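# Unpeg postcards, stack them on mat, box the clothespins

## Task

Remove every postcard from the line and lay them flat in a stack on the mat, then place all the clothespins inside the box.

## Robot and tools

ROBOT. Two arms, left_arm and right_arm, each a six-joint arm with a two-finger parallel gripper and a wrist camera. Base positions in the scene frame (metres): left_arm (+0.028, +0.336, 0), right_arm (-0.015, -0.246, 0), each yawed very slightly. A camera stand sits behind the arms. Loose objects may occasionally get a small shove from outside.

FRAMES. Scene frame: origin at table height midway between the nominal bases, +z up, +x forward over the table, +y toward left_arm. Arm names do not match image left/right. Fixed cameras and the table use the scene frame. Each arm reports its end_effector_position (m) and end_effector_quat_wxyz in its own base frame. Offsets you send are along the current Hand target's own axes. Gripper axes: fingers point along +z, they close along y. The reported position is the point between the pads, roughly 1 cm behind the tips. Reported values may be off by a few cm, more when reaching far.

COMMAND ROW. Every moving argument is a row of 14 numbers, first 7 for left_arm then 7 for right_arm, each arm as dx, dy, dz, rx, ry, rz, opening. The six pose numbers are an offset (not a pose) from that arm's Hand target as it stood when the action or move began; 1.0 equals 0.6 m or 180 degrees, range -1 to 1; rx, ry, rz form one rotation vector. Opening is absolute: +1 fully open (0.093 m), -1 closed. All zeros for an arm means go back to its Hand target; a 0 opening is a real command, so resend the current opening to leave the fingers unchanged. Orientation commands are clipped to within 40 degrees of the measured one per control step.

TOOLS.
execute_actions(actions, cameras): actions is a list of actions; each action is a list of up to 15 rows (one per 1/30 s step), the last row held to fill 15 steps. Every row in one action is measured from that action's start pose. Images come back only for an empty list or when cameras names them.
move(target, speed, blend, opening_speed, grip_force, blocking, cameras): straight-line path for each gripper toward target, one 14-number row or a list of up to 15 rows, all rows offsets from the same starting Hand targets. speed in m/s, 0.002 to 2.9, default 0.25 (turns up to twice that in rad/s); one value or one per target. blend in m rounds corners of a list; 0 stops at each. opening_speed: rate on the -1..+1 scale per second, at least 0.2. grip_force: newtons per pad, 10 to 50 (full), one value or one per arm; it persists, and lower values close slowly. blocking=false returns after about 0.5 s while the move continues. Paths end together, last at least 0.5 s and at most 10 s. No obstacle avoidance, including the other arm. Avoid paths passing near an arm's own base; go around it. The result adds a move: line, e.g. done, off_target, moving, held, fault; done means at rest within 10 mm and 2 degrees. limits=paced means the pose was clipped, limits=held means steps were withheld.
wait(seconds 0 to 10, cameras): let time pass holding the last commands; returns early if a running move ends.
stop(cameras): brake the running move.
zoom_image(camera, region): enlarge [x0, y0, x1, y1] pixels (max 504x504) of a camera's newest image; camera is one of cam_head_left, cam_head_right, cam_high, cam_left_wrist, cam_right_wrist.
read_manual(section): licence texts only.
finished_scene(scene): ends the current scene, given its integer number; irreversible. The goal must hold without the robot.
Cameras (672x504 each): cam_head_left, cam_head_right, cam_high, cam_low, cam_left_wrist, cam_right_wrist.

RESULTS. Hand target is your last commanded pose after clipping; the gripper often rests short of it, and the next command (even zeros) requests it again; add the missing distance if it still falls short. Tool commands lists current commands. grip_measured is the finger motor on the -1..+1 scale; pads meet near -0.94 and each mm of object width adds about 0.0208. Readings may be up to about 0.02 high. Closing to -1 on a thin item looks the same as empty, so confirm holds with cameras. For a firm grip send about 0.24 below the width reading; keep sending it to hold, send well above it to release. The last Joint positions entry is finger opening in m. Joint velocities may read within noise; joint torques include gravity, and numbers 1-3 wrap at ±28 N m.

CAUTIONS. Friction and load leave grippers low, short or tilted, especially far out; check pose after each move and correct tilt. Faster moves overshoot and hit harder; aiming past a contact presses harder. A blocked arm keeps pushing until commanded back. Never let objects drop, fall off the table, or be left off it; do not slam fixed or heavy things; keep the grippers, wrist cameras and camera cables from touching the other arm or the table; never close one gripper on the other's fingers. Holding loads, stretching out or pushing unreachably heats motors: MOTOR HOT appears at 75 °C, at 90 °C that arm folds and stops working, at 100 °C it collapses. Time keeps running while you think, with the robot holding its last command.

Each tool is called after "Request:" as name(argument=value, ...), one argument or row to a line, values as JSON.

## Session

Request:
execute_actions(
  actions=[],
)

Scene clock: 0.00 s.
left_arm: end_effector_position=(+0.3189, -0.0383, +0.1656) grip_measured=+1.000 end_effector_quat_wxyz=(+0.546, +0.106, +0.774, -0.303) | right_arm: end_effector_position=(+0.2401, +0.1584, +0.2630) grip_measured=+1.000 end_effector_quat_wxyz=(+0.514, -0.186, +0.787, +0.286)
Joint positions: left_arm=[0.311 1.131 0.383 0.376 0.921 -0.069 0.093] | right_arm=[0.393 0.689 0.679 -0.322 -0.33 0.165 0.093]
Joint velocities: within noise
Joint torques (N m): no reading
Heat: left arm: 40 °C; right arm: 39 °C.
Hand target: left_arm +0.3196, -0.0379, +0.1674; +0.547, +0.106, +0.774, -0.302 | right_arm +0.2402, +0.1585, +0.2674; +0.517, -0.186, +0.785, +0.287
Tool commands: left_gripper/opening=+1.0 right_gripper/opening=+1.0

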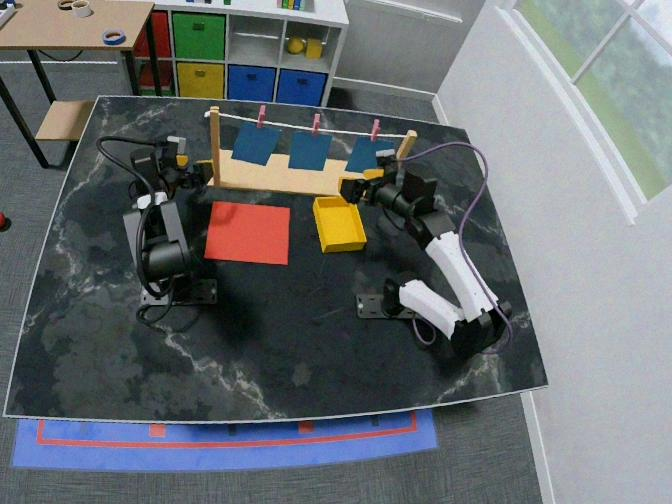

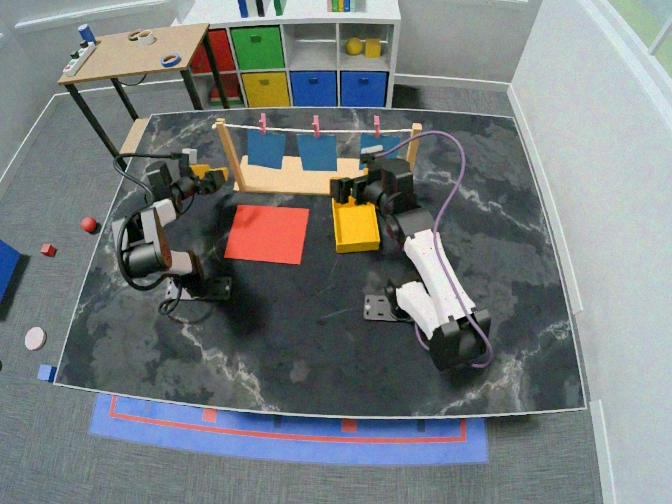

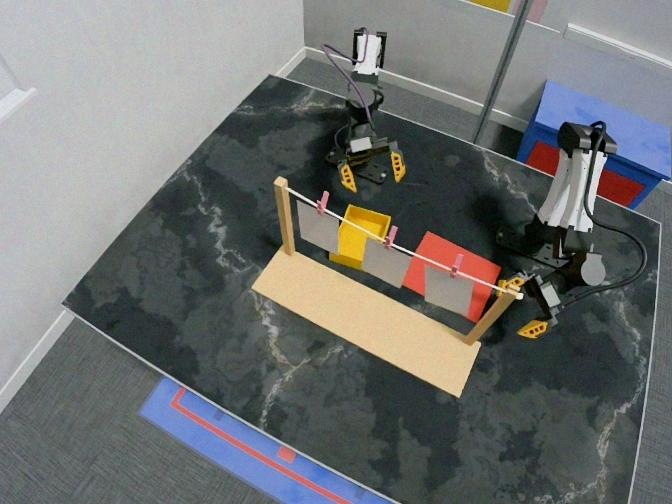

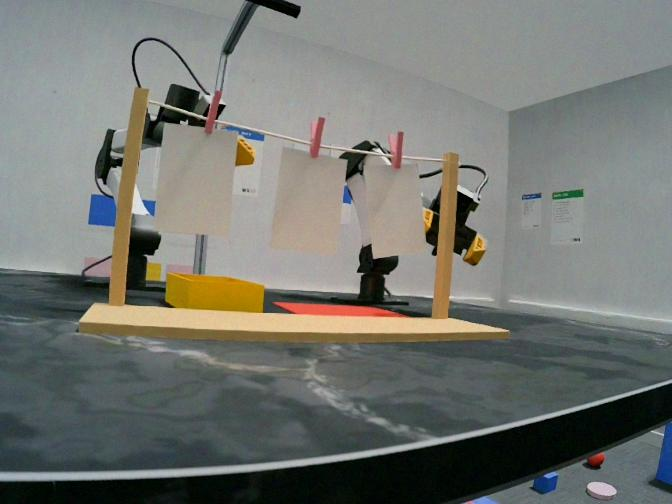

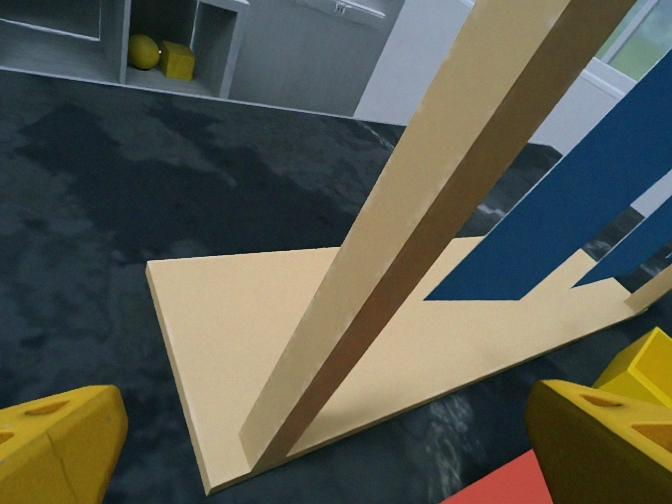

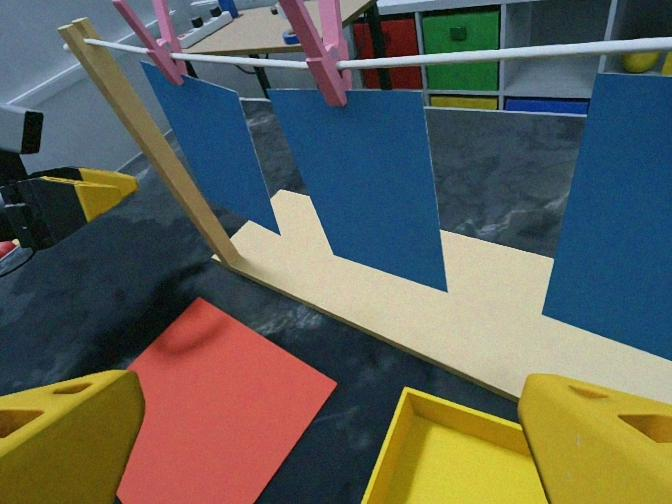

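Request:
move(
  target=[
    [-0.095,-0.133,-0.154,0,0,0,1,0,0,0,0,0,0,-0.4],
    [-0.292,-0.276,-0.117,0.251,0.166,0.229,1,0.094,-0.023,0.247,-0.066,-0.089,-0.095,-0.4],
  ],
  speed=0.25,
  blend=[0.02,0],
  cameras=["cam_low","cam_left_wrist","cam_right_wrist"],
)

Scene clock: 7.93 s.
left_arm: end_effector_position=(+0.2482, -0.0999, +0.4002) grip_measured=+1.000 end_effector_quat_wxyz=(+0.488, +0.521, +0.660, -0.234) | right_arm: end_effector_position=(+0.3296, +0.2387, +0.1644) grip_measured=-0.398 end_effector_quat_wxyz=(+0.631, -0.303, +0.644, +0.307)
Joint positions: left_arm=[0.206 1.336 1.808 -1.546 1.08 1.241 0.093] | right_arm=[0.448 1.622 0.404 1.203 -0.444 0.007 0.026]
Joint torques (N m): left_arm=[-0.2 -1.89 6.52 0.83 0.51 0.09] | right_arm=[0.57 -4.6 5.61 2.71 -0.12 0.07]
Heat: left arm: 40 °C; right arm: 40 °C.
Hand target: left_arm +0.2494, -0.0993, +0.4006; +0.326, +0.628, +0.627, -0.327 | right_arm +0.3305, +0.2434, +0.1675; +0.636, -0.311, +0.635, +0.309
Off the commanded pose: left_arm 0.001 m, 25 deg | right_arm 0.006 m, 1 deg.
joint sent to its limit (left arm) — joint 4 (wrist pitch), lower limit. The joint targets are off in orientation, not in position.
move: off_target (left_arm); blend cut to 0 m at target 1
Images, in order (width x height): cam_low 672x504, cam_left_wrist 672x504, cam_right_wrist 672x504.

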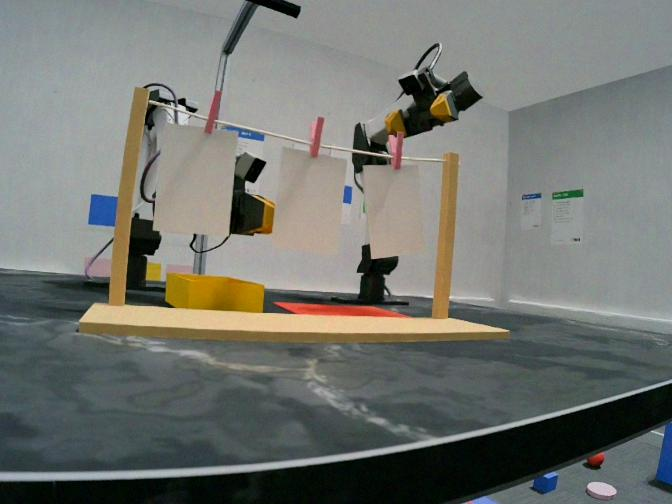

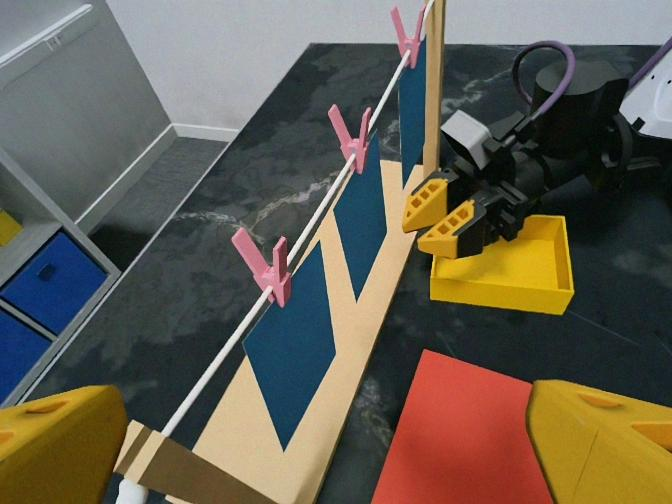

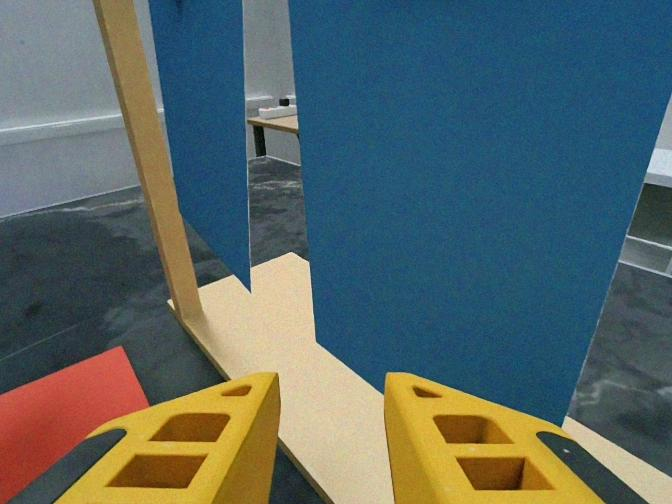

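Request:
move(
  target=[
    [0,0,0,0,0,0,1,0.005,0.075,-0.02,0,0,0,-0.4],
    [0,0,0,0,0,0,1,0.008,0.075,0.095,0,0,0,-0.4],
  ],
  speed=0.15,
  blend=[0.015,0],
  cameras=["cam_low","cam_left_wrist","cam_right_wrist"],
)

Scene clock: 10.10 s.
left_arm: end_effector_position=(+0.2482, -0.0999, +0.4001) grip_measured=+1.000 end_effector_quat_wxyz=(+0.488, +0.521, +0.660, -0.234) | right_arm: end_effector_position=(+0.3253, +0.3117, +0.1606) grip_measured=-0.398 end_effector_quat_wxyz=(+0.632, -0.311, +0.637, +0.314)
Joint positions: left_arm=[0.206 1.336 1.808 -1.546 1.08 1.241 0.093] | right_arm=[0.675 1.77 0.542 1.223 -0.24 0.007 0.026]
Joint torques (N m): left_arm=[-0.25 -1.78 6.61 0.88 0.53 0.1] | right_arm=[0.5 -6.12 6.43 2.5 0.13 0.09]
Heat: left arm: 40 °C; right arm: 40 °C.
Hand target: left_arm +0.2494, -0.0993, +0.4006; +0.326, +0.628, +0.627, -0.327 | right_arm +0.3301, +0.3160, +0.1627; +0.636, -0.311, +0.635, +0.309
Off the commanded pose: left_arm 0.001 m, 25 deg | right_arm 0.007 m, 1 deg.
joint sent to its limit (left arm) — joint 4 (wrist pitch), lower limit. The joint targets are off in orientation, not in position.
move: off_target (left_arm)
Images, in order (width x height): cam_low 672x504, cam_left_wrist 672x504, cam_right_wrist 672x504.

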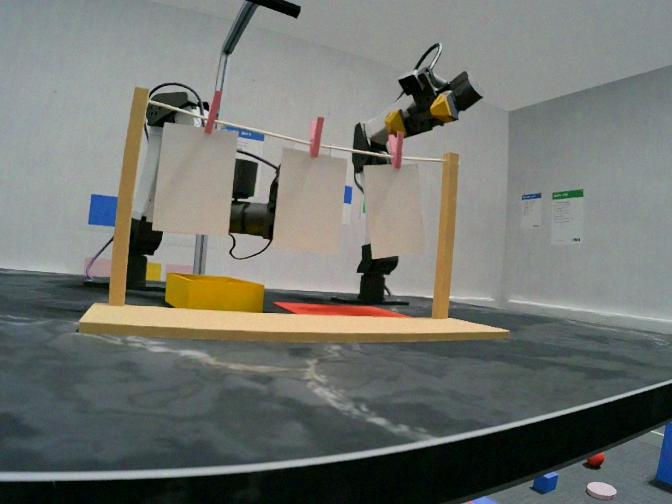

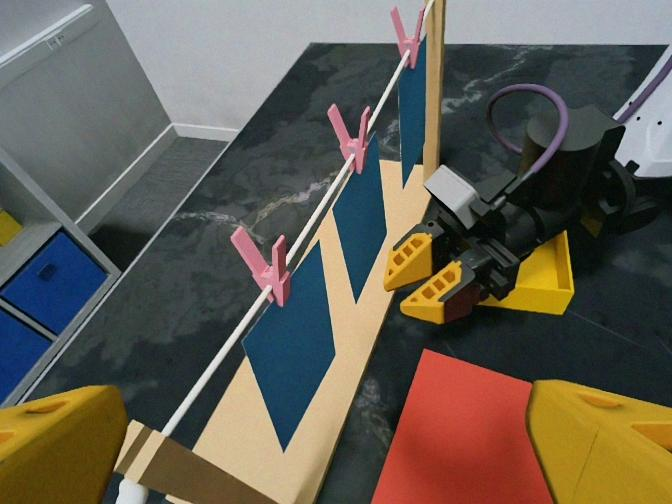

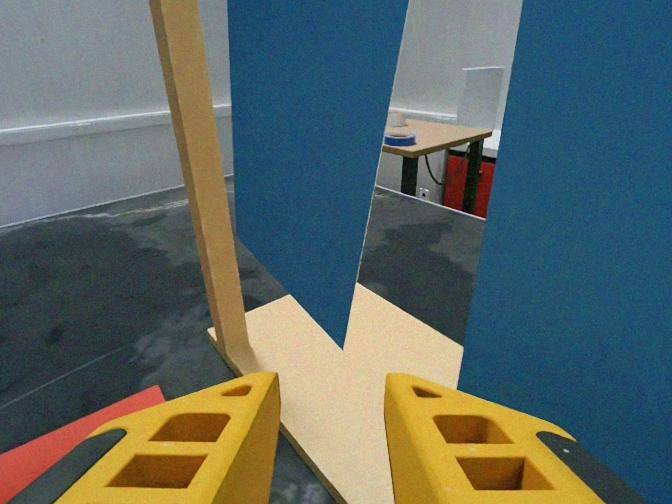

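Request:
move(
  target=[0,0,0,0,0,0,1,0.01,-0.008,0.118,0,0,0,-0.4],
  speed=0.15,
  cameras=["cam_low","cam_left_wrist","cam_right_wrist"],
)

Scene clock: 11.73 s.
left_arm: end_effector_position=(+0.2482, -0.0999, +0.4001) grip_measured=+1.000 end_effector_quat_wxyz=(+0.488, +0.521, +0.660, -0.234) | right_arm: end_effector_position=(+0.3729, +0.3638, +0.1548) grip_measured=-0.398 end_effector_quat_wxyz=(+0.631, -0.311, +0.637, +0.314)
Joint positions: left_arm=[0.206 1.336 1.808 -1.546 1.08 1.241 0.093] | right_arm=[0.706 1.985 0.835 1.144 -0.209 0.007 0.026]
Joint torques (N m): left_arm=[-0.13 -2 6.49 0.85 0.57 0.04] | right_arm=[0.5 -8.34 7.05 2.49 0.14 0.09]
Heat: left arm: 40 °C; right arm: 41 °C.
Hand target: left_arm +0.2494, -0.0993, +0.4006; +0.326, +0.628, +0.627, -0.327 | right_arm +0.3775, +0.3689, +0.1568; +0.636, -0.311, +0.635, +0.309
Off the commanded pose: left_arm 0.001 m, 25 deg | right_arm 0.007 m, 1 deg.
joint sent to its limit (left arm) — joint 4 (wrist pitch), lower limit. The joint targets are off in orientation, not in position.
move: off_target (left_arm)
Images, in order (width x height): cam_low 672x504, cam_left_wrist 672x504, cam_right_wrist 672x504.

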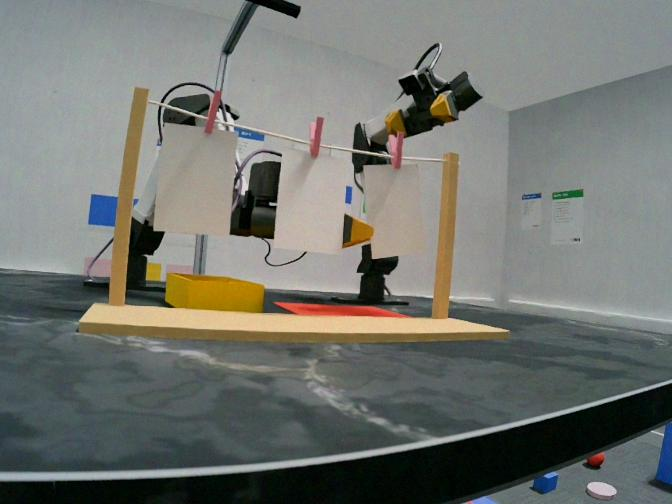

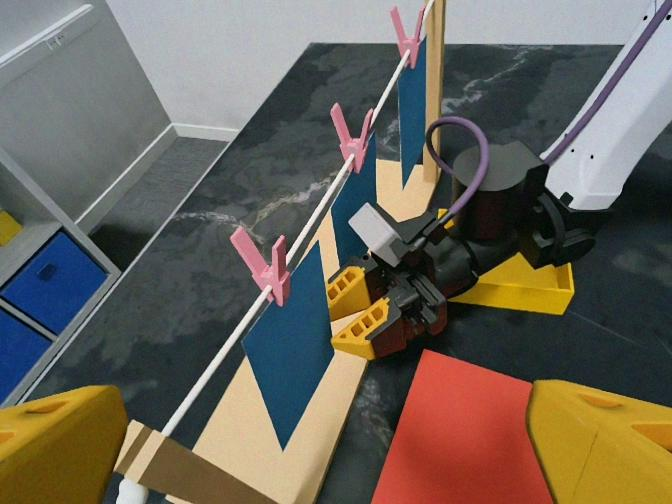

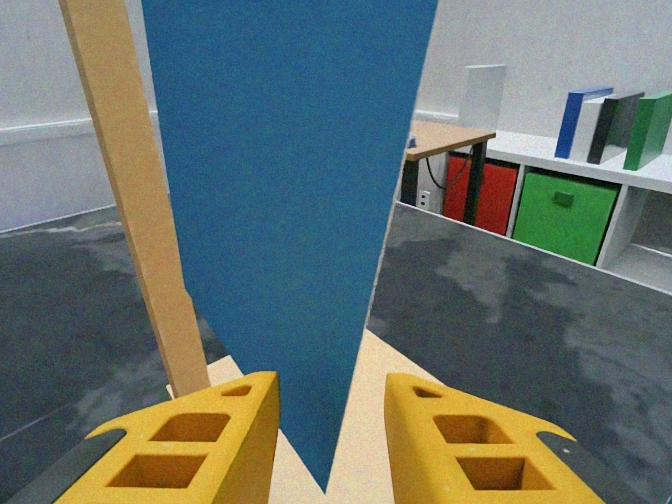

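Request:
move(
  target=[0,0,0,0,0,0,1,0,0,0,0,0,0,-0.96],
  grip_force=[50,18],
  cameras=["cam_right_wrist"],
)

Request:
move(
  target=[0,0,0,-0.24,0,0,1,0,0,0,0,0,0,-0.96],
  speed=0.14,
  cameras=["cam_right_wrist","cam_left_wrist","cam_high"],
)

Scene clock: 18.00 s.
left_arm: end_effector_position=(+0.2482, -0.0999, +0.4001) grip_measured=+1.000 end_effector_quat_wxyz=(+0.488, +0.521, +0.660, -0.234) | right_arm: end_effector_position=(+0.3727, +0.3640, +0.1546) grip_measured=-0.954 end_effector_quat_wxyz=(+0.631, -0.311, +0.637, +0.314)
Joint positions: left_arm=[0.206 1.336 1.808 -1.546 1.08 1.241 0.093] | right_arm=[0.707 1.985 0.835 1.144 -0.209 0.005 0]
Joint torques (N m): left_arm=[-0.05 -1.88 6.45 0.85 0.52 0.06] | right_arm=[0.44 -8.39 7.04 2.52 0.11 0.11]
Heat: left arm: 40 °C; right arm: 42 °C.
Hand target: left_arm +0.2494, -0.0993, +0.4006; +0.326, +0.628, +0.627, -0.327 | right_arm +0.3776, +0.3688, +0.1567; +0.636, -0.311, +0.635, +0.309
Off the commanded pose: left_arm 0.001 m, 25 deg | right_arm 0.007 m, 1 deg.
joint sent to its limit (left arm) — joint 4 (wrist pitch), lower limit. The joint targets are off in orientation, not in position.
grip_force (N): 50, 18
move: off_target (left_arm)
Images, in order (width x height): cam_right_wrist 672x504.

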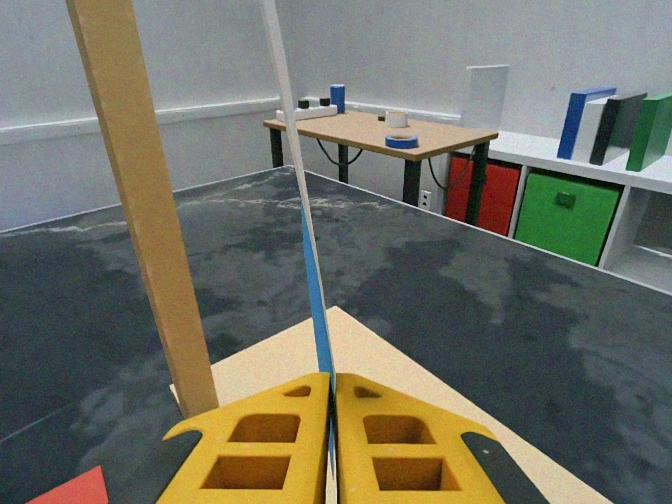

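Scene clock: 20.10 s.
left_arm: end_effector_position=(+0.2489, -0.0996, +0.4023) grip_measured=+1.000 end_effector_quat_wxyz=(+0.533, +0.465, +0.702, -0.078) | right_arm: end_effector_position=(+0.3727, +0.3640, +0.1546) grip_measured=-0.954 end_effector_quat_wxyz=(+0.631, -0.311, +0.637, +0.314)
Joint positions: left_arm=[0.017 1.041 1.545 -1.065 0.665 0.81 0.093] | right_arm=[0.707 1.985 0.835 1.144 -0.209 0.005 0]
Joint torques (N m): left_arm=[-0.25 -1.95 4.23 1.94 0.11 -0.09] | right_arm=[0.42 -8.39 7.02 2.51 0.12 0.1]
Heat: left arm: 40 °C; right arm: 42 °C.
Hand target: left_arm +0.2494, -0.0993, +0.4005; +0.534, +0.463, +0.703, -0.073 | right_arm +0.3776, +0.3688, +0.1567; +0.636, -0.311, +0.635, +0.309
Off the commanded pose: left_arm 0.002 m, 1 deg | right_arm 0.007 m, 1 deg.
grip_force (N): 50, 18
move: done
Images, in order (width x height): cam_high 672x504, cam_left_wrist 672x504, cam_right_wrist 672x504.

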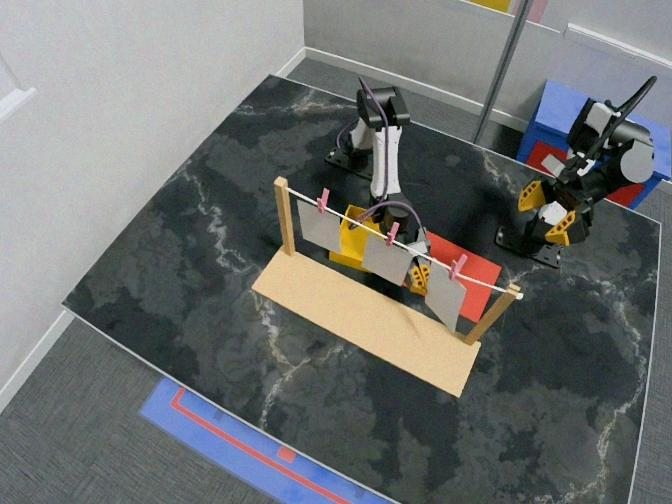

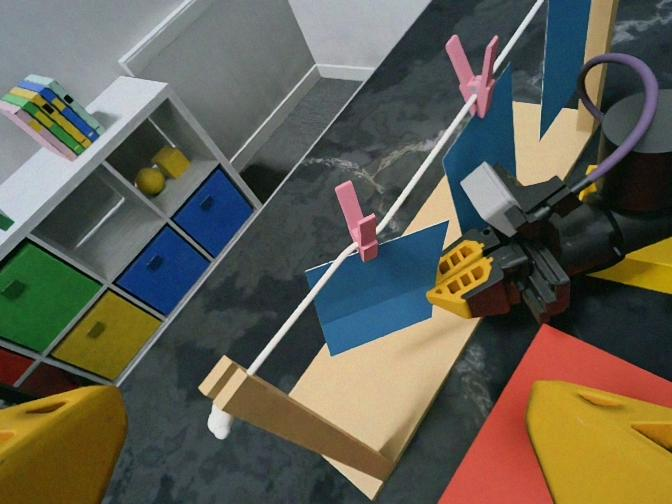

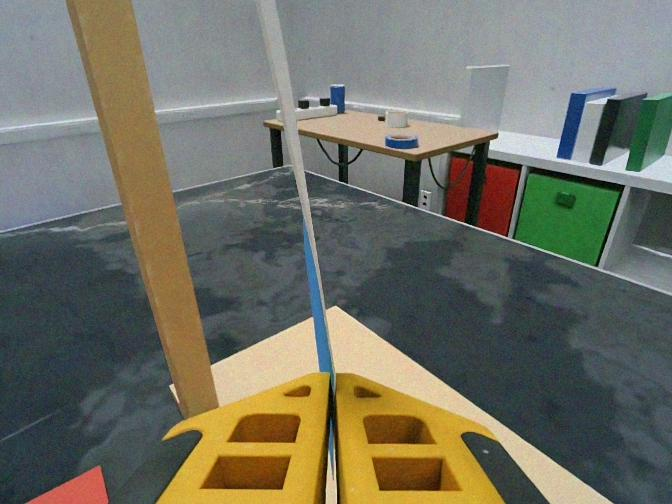

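Request:
move(
  target=[0,0,0,0.24,0,0,1,0,0,0,-0.24,0,0,-0.96],
  speed=0.14,
  cameras=["cam_right_wrist","cam_left_wrist"],
)

Scene clock: 24.07 s.
left_arm: end_effector_position=(+0.2489, -0.1006, +0.4054) grip_measured=+1.000 end_effector_quat_wxyz=(+0.489, +0.533, +0.656, -0.215) | right_arm: end_effector_position=(+0.3724, +0.3674, +0.1549) grip_measured=-0.954 end_effector_quat_wxyz=(-0.474, +0.518, -0.484, -0.523)
Joint positions: left_arm=[0.191 1.34 1.845 -1.544 1.05 1.244 0.093] | right_arm=[0.477 2.199 1.216 0.972 -1.178 0.005 0]
Joint torques (N m): left_arm=[0.88 -2.21 3.85 0.91 0.85 0.11] | right_arm=[-0.43 -10.36 7.56 1.97 -0.13 0.08]
Heat: left arm: 40 °C; right arm: 43 °C.
Hand target: left_arm +0.2494, -0.0993, +0.4005; +0.326, +0.628, +0.627, -0.327 | right_arm +0.3775, +0.3689, +0.1567; -0.477, +0.523, -0.477, -0.521
Off the commanded pose: left_arm 0.005 m, 25 deg | right_arm 0.006 m, 1 deg.
joint sent to its limit (left arm) — joint 4 (wrist pitch), lower limit. The joint targets are off in orientation, not in position.
grip_force (N): 50, 18
move: off_target (left_arm)
Images, in order (width x height): cam_left_wrist 672x504, cam_right_wrist 672x504.

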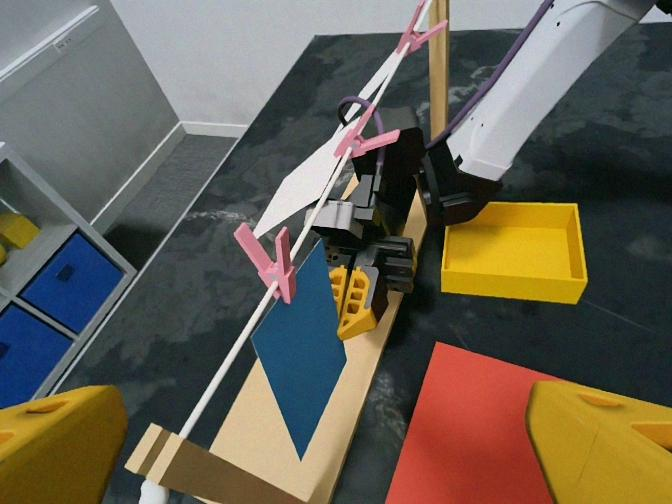

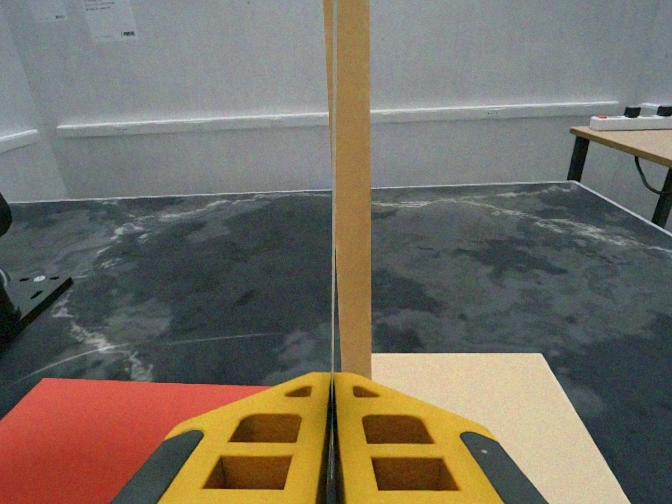

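Request:
move(
  target=[0.002,0.187,0.097,0,0,0,1,0,0,0,0,0,0,-0.96],
  speed=0.2,
  grip_force=[50,30],
  cameras=["cam_left_wrist"],
)

Scene clock: 26.83 s.
left_arm: end_effector_position=(+0.3591, -0.1462, +0.3665) grip_measured=+1.000 end_effector_quat_wxyz=(+0.418, +0.575, +0.639, -0.292) | right_arm: end_effector_position=(+0.3723, +0.3673, +0.1549) grip_measured=-0.954 end_effector_quat_wxyz=(-0.473, +0.518, -0.484, -0.523)
Joint positions: left_arm=[-0.007 1.847 2.233 -1.553 1.023 1.23 0.093] | right_arm=[0.477 2.199 1.216 0.972 -1.178 0.005 0]
Joint torques (N m): left_arm=[0.1 -7.12 6.72 0.86 0.57 -0.07] | right_arm=[-0.44 -10.43 7.56 1.98 -0.13 0.08]
Heat: left arm: 40 °C; right arm: 43 °C.
Hand target: left_arm +0.3615, -0.1464, +0.3660; +0.326, +0.628, +0.627, -0.327 | right_arm +0.3774, +0.3689, +0.1567; -0.477, +0.523, -0.477, -0.521
Off the commanded pose: left_arm 0.003 m, 13 deg | right_arm 0.006 m, 1 deg.
joint sent to its limit (left arm) — joint 4 (wrist pitch), lower limit. The joint targets are off in orientation, not in position.
grip_force (N): 50, 30
move: off_target (left_arm)
Images, in order (width x height): cam_left_wrist 672x504.

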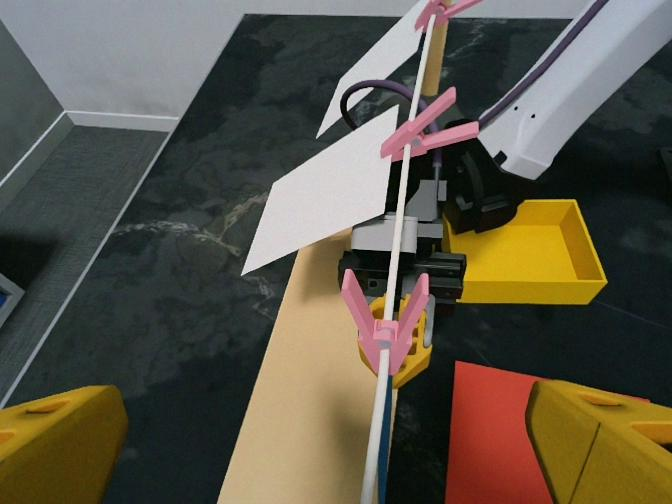

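Request:
move(
  target=[-0.005,-0.009,0.130,0,0,0,1,0,0,0,0,0,0,-0.96],
  speed=0.12,
  cameras=["cam_left_wrist"],
)

Scene clock: 29.33 s.
left_arm: end_effector_position=(+0.3518, -0.2120, +0.3259) grip_measured=+1.000 end_effector_quat_wxyz=(+0.340, +0.622, +0.625, -0.329) | right_arm: end_effector_position=(+0.3723, +0.3673, +0.1549) grip_measured=-0.954 end_effector_quat_wxyz=(-0.473, +0.518, -0.484, -0.523)
Joint positions: left_arm=[-0.203 1.947 2.25 -1.553 0.949 1.198 0.093] | right_arm=[0.477 2.199 1.216 0.972 -1.178 0.005 0]
Joint torques (N m): left_arm=[0.4 -7.86 7.1 0.72 0.55 -0.03] | right_arm=[-0.44 -10.41 7.54 1.98 -0.13 0.07]
Heat: left arm: 40 °C; right arm: 43 °C.
Hand target: left_arm +0.3560, -0.2120, +0.3237; +0.326, +0.628, +0.627, -0.327 | right_arm +0.3774, +0.3689, +0.1567; -0.477, +0.523, -0.477, -0.521
Off the commanded pose: left_arm 0.005 m, 2 deg | right_arm 0.006 m, 1 deg.
joint sent to its limit (left arm) — joint 4 (wrist pitch), lower limit. The joint targets still meet the commanded pose.
grip_force (N): 50, 30
move: done
Images, in order (width x height): cam_left_wrist 672x504.

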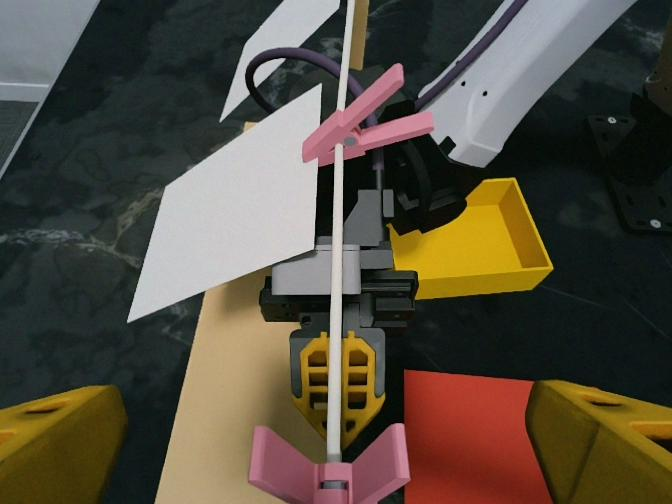

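Request:
move(
  target=[0.013,0.000,-0.005,0,0,0,1,0,0,0,0,0,0,-0.96],
  speed=0.12,
  cameras=["cam_left_wrist"],
)

Request:
move(
  target=[0,0,0,0,0,0,-1,0,0,0,0,0,0,-0.96],
  cameras=["cam_left_wrist"],
)

Scene clock: 30.73 s.
left_arm: end_effector_position=(+0.3542, -0.2080, +0.3258) grip_measured=+1.000 end_effector_quat_wxyz=(+0.344, +0.623, +0.623, -0.324) | right_arm: end_effector_position=(+0.3723, +0.3673, +0.1549) grip_measured=-0.954 end_effector_quat_wxyz=(-0.473, +0.518, -0.484, -0.523)
Joint positions: left_arm=[-0.191 1.947 2.25 -1.553 0.948 1.213 0.093] | right_arm=[0.477 2.199 1.216 0.972 -1.178 0.005 0]
Joint torques (N m): left_arm=[0.75 -8.92 4.4 0.71 0.57 0.1] | right_arm=[-0.4 -10.41 7.54 1.98 -0.12 0.08]
Heat: left arm: 40 °C; right arm: 44 °C.
Hand target: left_arm +0.3560, -0.2051, +0.3191; +0.326, +0.627, +0.627, -0.327 | right_arm +0.3774, +0.3689, +0.1567; -0.477, +0.523, -0.477, -0.521
Off the commanded pose: left_arm 0.008 m, 2 deg | right_arm 0.006 m, 1 deg.
joint sent to its limit (left arm) — joint 4 (wrist pitch), lower limit. The joint targets still meet the commanded pose.
grip_force (N): 50, 30
move: done
Images, in order (width x height): cam_left_wrist 672x504.

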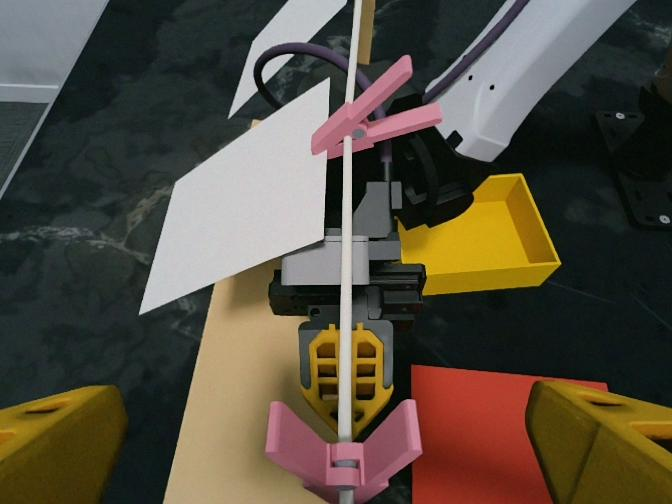

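Scene clock: 31.77 s.
left_arm: end_effector_position=(+0.3542, -0.2080, +0.3258) grip_measured=-0.839 end_effector_quat_wxyz=(+0.344, +0.623, +0.623, -0.324) | right_arm: end_effector_position=(+0.3722, +0.3673, +0.1546) grip_measured=-0.954 end_effector_quat_wxyz=(-0.473, +0.518, -0.484, -0.524)
Joint positions: left_arm=[-0.191 1.947 2.25 -1.553 0.948 1.214 0.005] | right_arm=[0.477 2.199 1.216 0.97 -1.179 0.005 0]
Joint torques (N m): left_arm=[0.77 -8.8 4.44 0.7 0.58 0.08] | right_arm=[-0.4 -10.43 7.56 1.99 -0.11 0.08]
Heat: left arm: 41 °C; right arm: 44 °C.
Hand target: left_arm +0.3560, -0.2051, +0.3191; +0.326, +0.628, +0.627, -0.327 | right_arm +0.3775, +0.3689, +0.1566; -0.477, +0.523, -0.477, -0.521
Off the commanded pose: left_arm 0.008 m, 2 deg | right_arm 0.006 m, 1 deg.
joint sent to its limit (left arm) — joint 4 (wrist pitch), lower limit. The joint targets still meet the commanded pose.
grip_force (N): 50, 30
move: done
Images, in order (width x height): cam_left_wrist 672x504.

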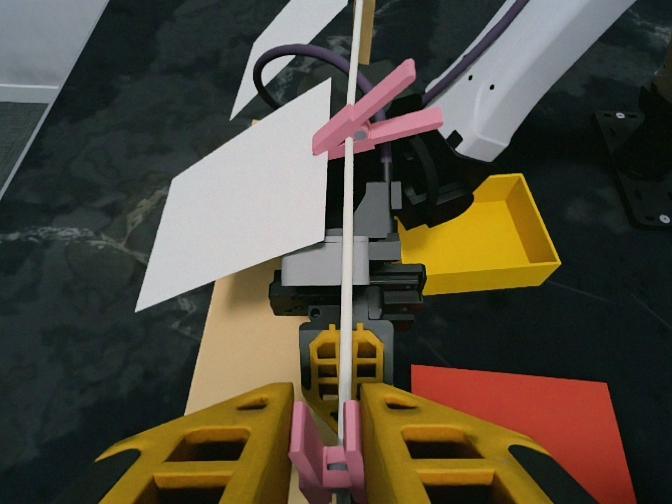

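Request:
move(
  target=[0,0,0,0,0,0,-1,0.08,0,0,0,0,0,-0.96],
  speed=0.08,
  cameras=["cam_left_wrist","cam_head_left"],
)

Scene clock: 33.37 s.
left_arm: end_effector_position=(+0.3542, -0.2080, +0.3258) grip_measured=-0.822 end_effector_quat_wxyz=(+0.344, +0.623, +0.623, -0.324) | right_arm: end_effector_position=(+0.3745, +0.3686, +0.1076) grip_measured=-0.954 end_effector_quat_wxyz=(-0.470, +0.519, -0.486, -0.523)
Joint positions: left_arm=[-0.191 1.947 2.25 -1.553 0.948 1.214 0.006] | right_arm=[0.477 2.331 1.216 1.088 -1.179 -0.005 0]
Joint torques (N m): left_arm=[0.99 -8.85 4.66 0.7 0.6 0.07] | right_arm=[-0.43 -10.99 6.02 2.23 -0.13 0.13]
Heat: left arm: 41 °C; right arm: 44 °C.
Hand target: left_arm +0.3560, -0.2051, +0.3191; +0.326, +0.628, +0.627, -0.327 | right_arm +0.3775, +0.3688, +0.1086; -0.477, +0.523, -0.477, -0.521
Off the commanded pose: left_arm 0.008 m, 2 deg | right_arm 0.003 m, 1 deg.
joint sent to its limit (left arm) — joint 4 (wrist pitch), lower limit. The joint targets still meet the commanded pose.
grip_force (N): 50, 30
move: done
Images, in order (width x height): cam_head_left 672x504, cam_left_wrist 672x504.

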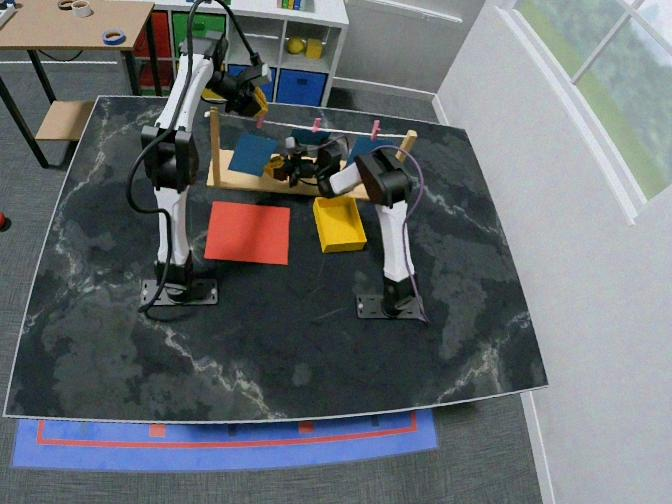

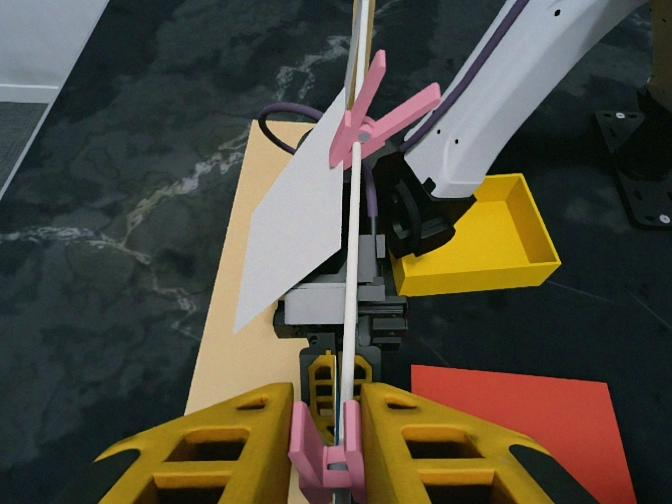

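Request:
move(
  target=[-0.096,0,-0.067,0,0,0,-1,0,0,0,0,0,0,-0.96],
  speed=0.15,
  cameras=["cam_left_wrist","cam_head_left"],
)

Request:
zoom_image(
  camera="cam_head_left",
  region=[190, 80, 430, 280],
)

Scene clock: 35.13 s.
left_arm: end_effector_position=(+0.3551, -0.2072, +0.3855) grip_measured=-0.822 end_effector_quat_wxyz=(+0.397, +0.590, +0.632, -0.308) | right_arm: end_effector_position=(+0.3745, +0.3686, +0.1078) grip_measured=-0.954 end_effector_quat_wxyz=(-0.471, +0.519, -0.486, -0.523)
Joint positions: left_arm=[-0.187 1.947 2.466 -1.554 0.956 1.033 0.006] | right_arm=[0.477 2.331 1.216 1.089 -1.179 -0.005 0]
Joint torques (N m): left_arm=[1.24 -8.38 6.11 1.01 0.82 -0.08] | right_arm=[-0.44 -10.97 6.04 2.25 -0.13 0.13]
Heat: left arm: 42 °C; right arm: 44 °C.
Hand target: left_arm +0.3561, -0.2051, +0.3893; +0.326, +0.627, +0.627, -0.327 | right_arm +0.3775, +0.3688, +0.1086; -0.477, +0.523, -0.477, -0.521
Off the commanded pose: left_arm 0.004 m, 9 deg | right_arm 0.003 m, 1 deg.
joint sent to its limit (left arm) — joint 4 (wrist pitch), lower limit. The joint targets are off in orientation, not in position.
grip_force (N): 50, 30
move: off_target (left_arm)
Images, in order (width x height): cam_head_left 672x504, cam_left_wrist 672x504.

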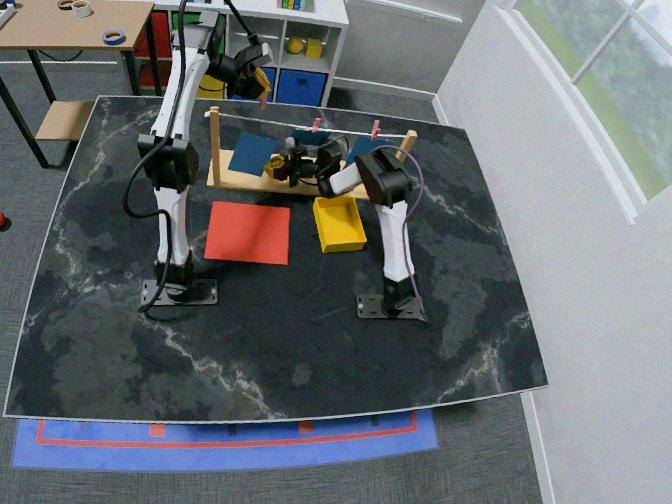

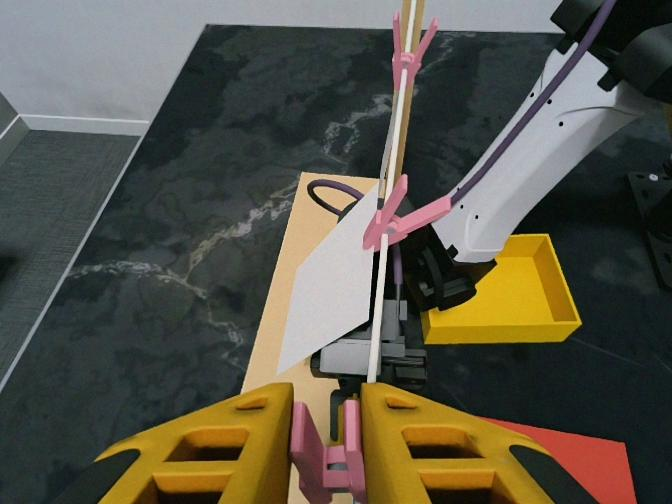

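Scaled by 2.100 from the camera's 672x504 image, which has a finer 960x720 frame.

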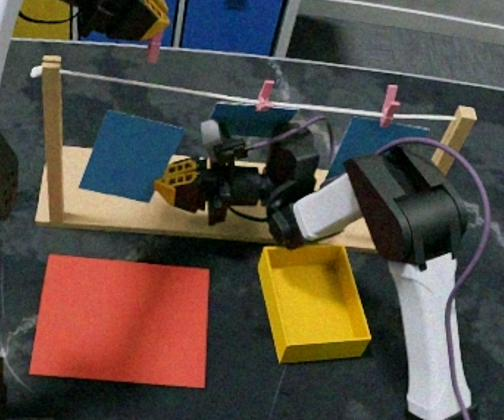

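Request:
move(
  target=[
    [-0.096,0,-0.0,0,0,0,-1,0,0.19,-0.06,0,0,0,-0.96],
    [-0.13,-0.167,0.0,0,0,0,-1,-0.112,0.118,-0.098,-0.087,0.131,-0.485,-0.96],
  ],
  speed=0.2,
  blend=0.02,
  cameras=["cam_head_left","cam_left_wrist","cam_right_wrist"],
)

Scene clock: 42.17 s.
left_arm: end_effector_position=(+0.2636, -0.2529, +0.4499) grip_measured=-0.822 end_effector_quat_wxyz=(+0.397, +0.587, +0.620, -0.338) | right_arm: end_effector_position=(+0.3149, +0.3056, +0.1689) grip_measured=-0.955 end_effector_quat_wxyz=(-0.557, +0.829, -0.049, -0.003)
Joint positions: left_arm=[-0.397 1.789 2.528 -1.554 0.893 0.744 0.006] | right_arm=[0.455 1.689 1.061 -0.071 -0.942 -2.102 0]
Joint torques (N m): left_arm=[-0.16 -9.28 3.3 1.37 0.34 -0.09] | right_arm=[0.05 -10.73 4.74 2.06 -0.28 0.17]
Heat: left arm: 43 °C; right arm: 44 °C.
Hand target: left_arm +0.2559, -0.2498, +0.4532; +0.326, +0.627, +0.627, -0.327 | right_arm +0.3123, +0.3039, +0.1759; -0.536, +0.844, +0.001, +0.001
Off the commanded pose: left_arm 0.009 m, 10 deg | right_arm 0.008 m, 7 deg.
joint sent to its limit (left arm) — joint 4 (wrist pitch), lower limit. The joint targets are off in orientation, not in position.
joint sent to its limit (right arm) — joint 6 (wrist roll), lower limit. The joint targets are off in orientation, not in position.
grip_force (N): 50, 30
move: off_target (left_arm, right_arm)
Images, in order (width x height): cam_head_left 672x504, cam_left_wrist 672x504, cam_right_wrist 672x504.

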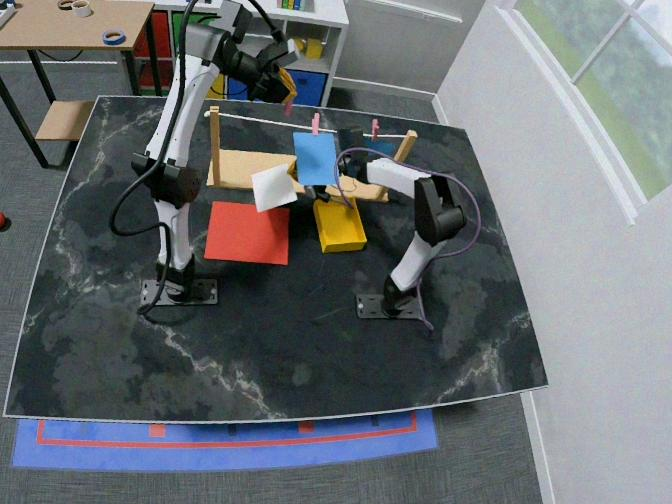

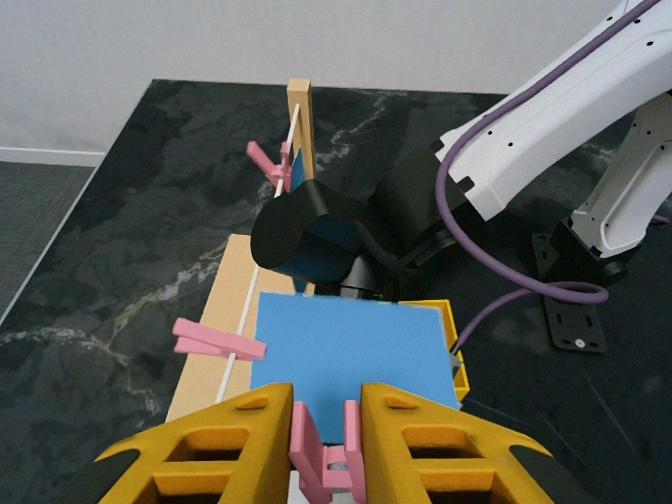

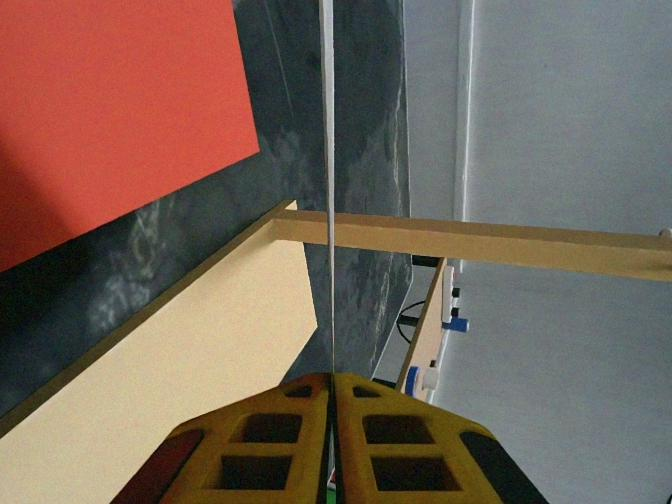

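Request:
move(
  target=[0,0,0,0,0,0,-1,0,0.2045,0.114,0,0,0,-0.96],
  speed=0.13,
  cameras=["cam_head_left","cam_head_right","cam_right_wrist"],
)

Request:
zoom_image(
  camera="cam_head_left",
  region=[190, 80, 430, 280],
)

Scene clock: 45.30 s.
left_arm: end_effector_position=(+0.2636, -0.2529, +0.4499) grip_measured=-0.822 end_effector_quat_wxyz=(+0.397, +0.587, +0.620, -0.338) | right_arm: end_effector_position=(+0.3142, +0.3158, +0.0446) grip_measured=-0.955 end_effector_quat_wxyz=(-0.565, +0.825, -0.029, +0.010)
Joint positions: left_arm=[-0.397 1.789 2.528 -1.554 0.893 0.744 0.006] | right_arm=[0.479 2.017 0.854 0.509 -0.933 -2.104 0]
Joint torques (N m): left_arm=[0.05 -9.11 3.36 1.35 0.39 -0.13] | right_arm=[-0.05 -8.08 3.58 2.04 -0.21 0.2]
Heat: left arm: 44 °C; right arm: 44 °C.
Hand target: left_arm +0.2559, -0.2498, +0.4532; +0.326, +0.627, +0.627, -0.327 | right_arm +0.3128, +0.3136, +0.0358; -0.536, +0.844, +0.001, +0.001
Off the commanded pose: left_arm 0.009 m, 10 deg | right_arm 0.009 m, 5 deg.
joint sent to its limit (left arm) — joint 4 (wrist pitch), lower limit. The joint targets are off in orientation, not in position.
joint sent to its limit (right arm) — joint 6 (wrist roll), lower limit. The joint targets are off in orientation, not in position.
grip_force (N): 50, 30
move: off_target (left_arm, right_arm)
Images, in order (width x height): cam_head_left 672x504, cam_head_right 672x504, cam_right_wrist 672x504.

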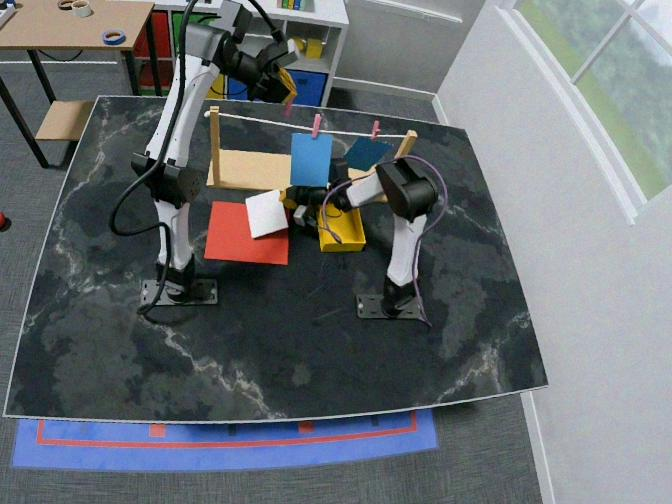

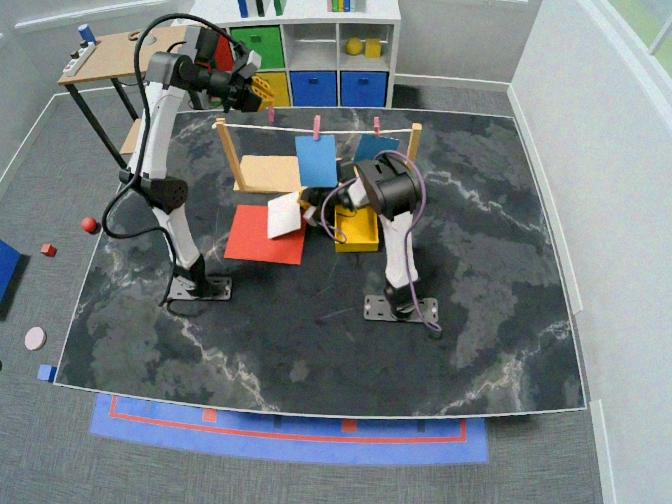

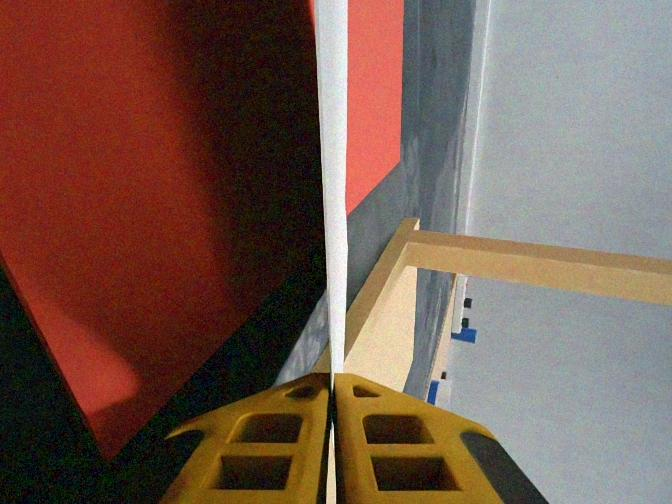

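Scaled by 2.100 from the camera's 672x504 image, which has a finer 960x720 frame.

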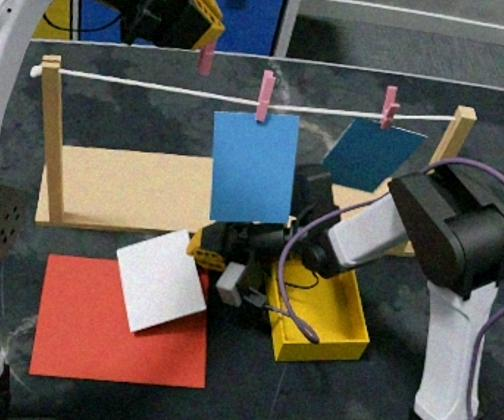

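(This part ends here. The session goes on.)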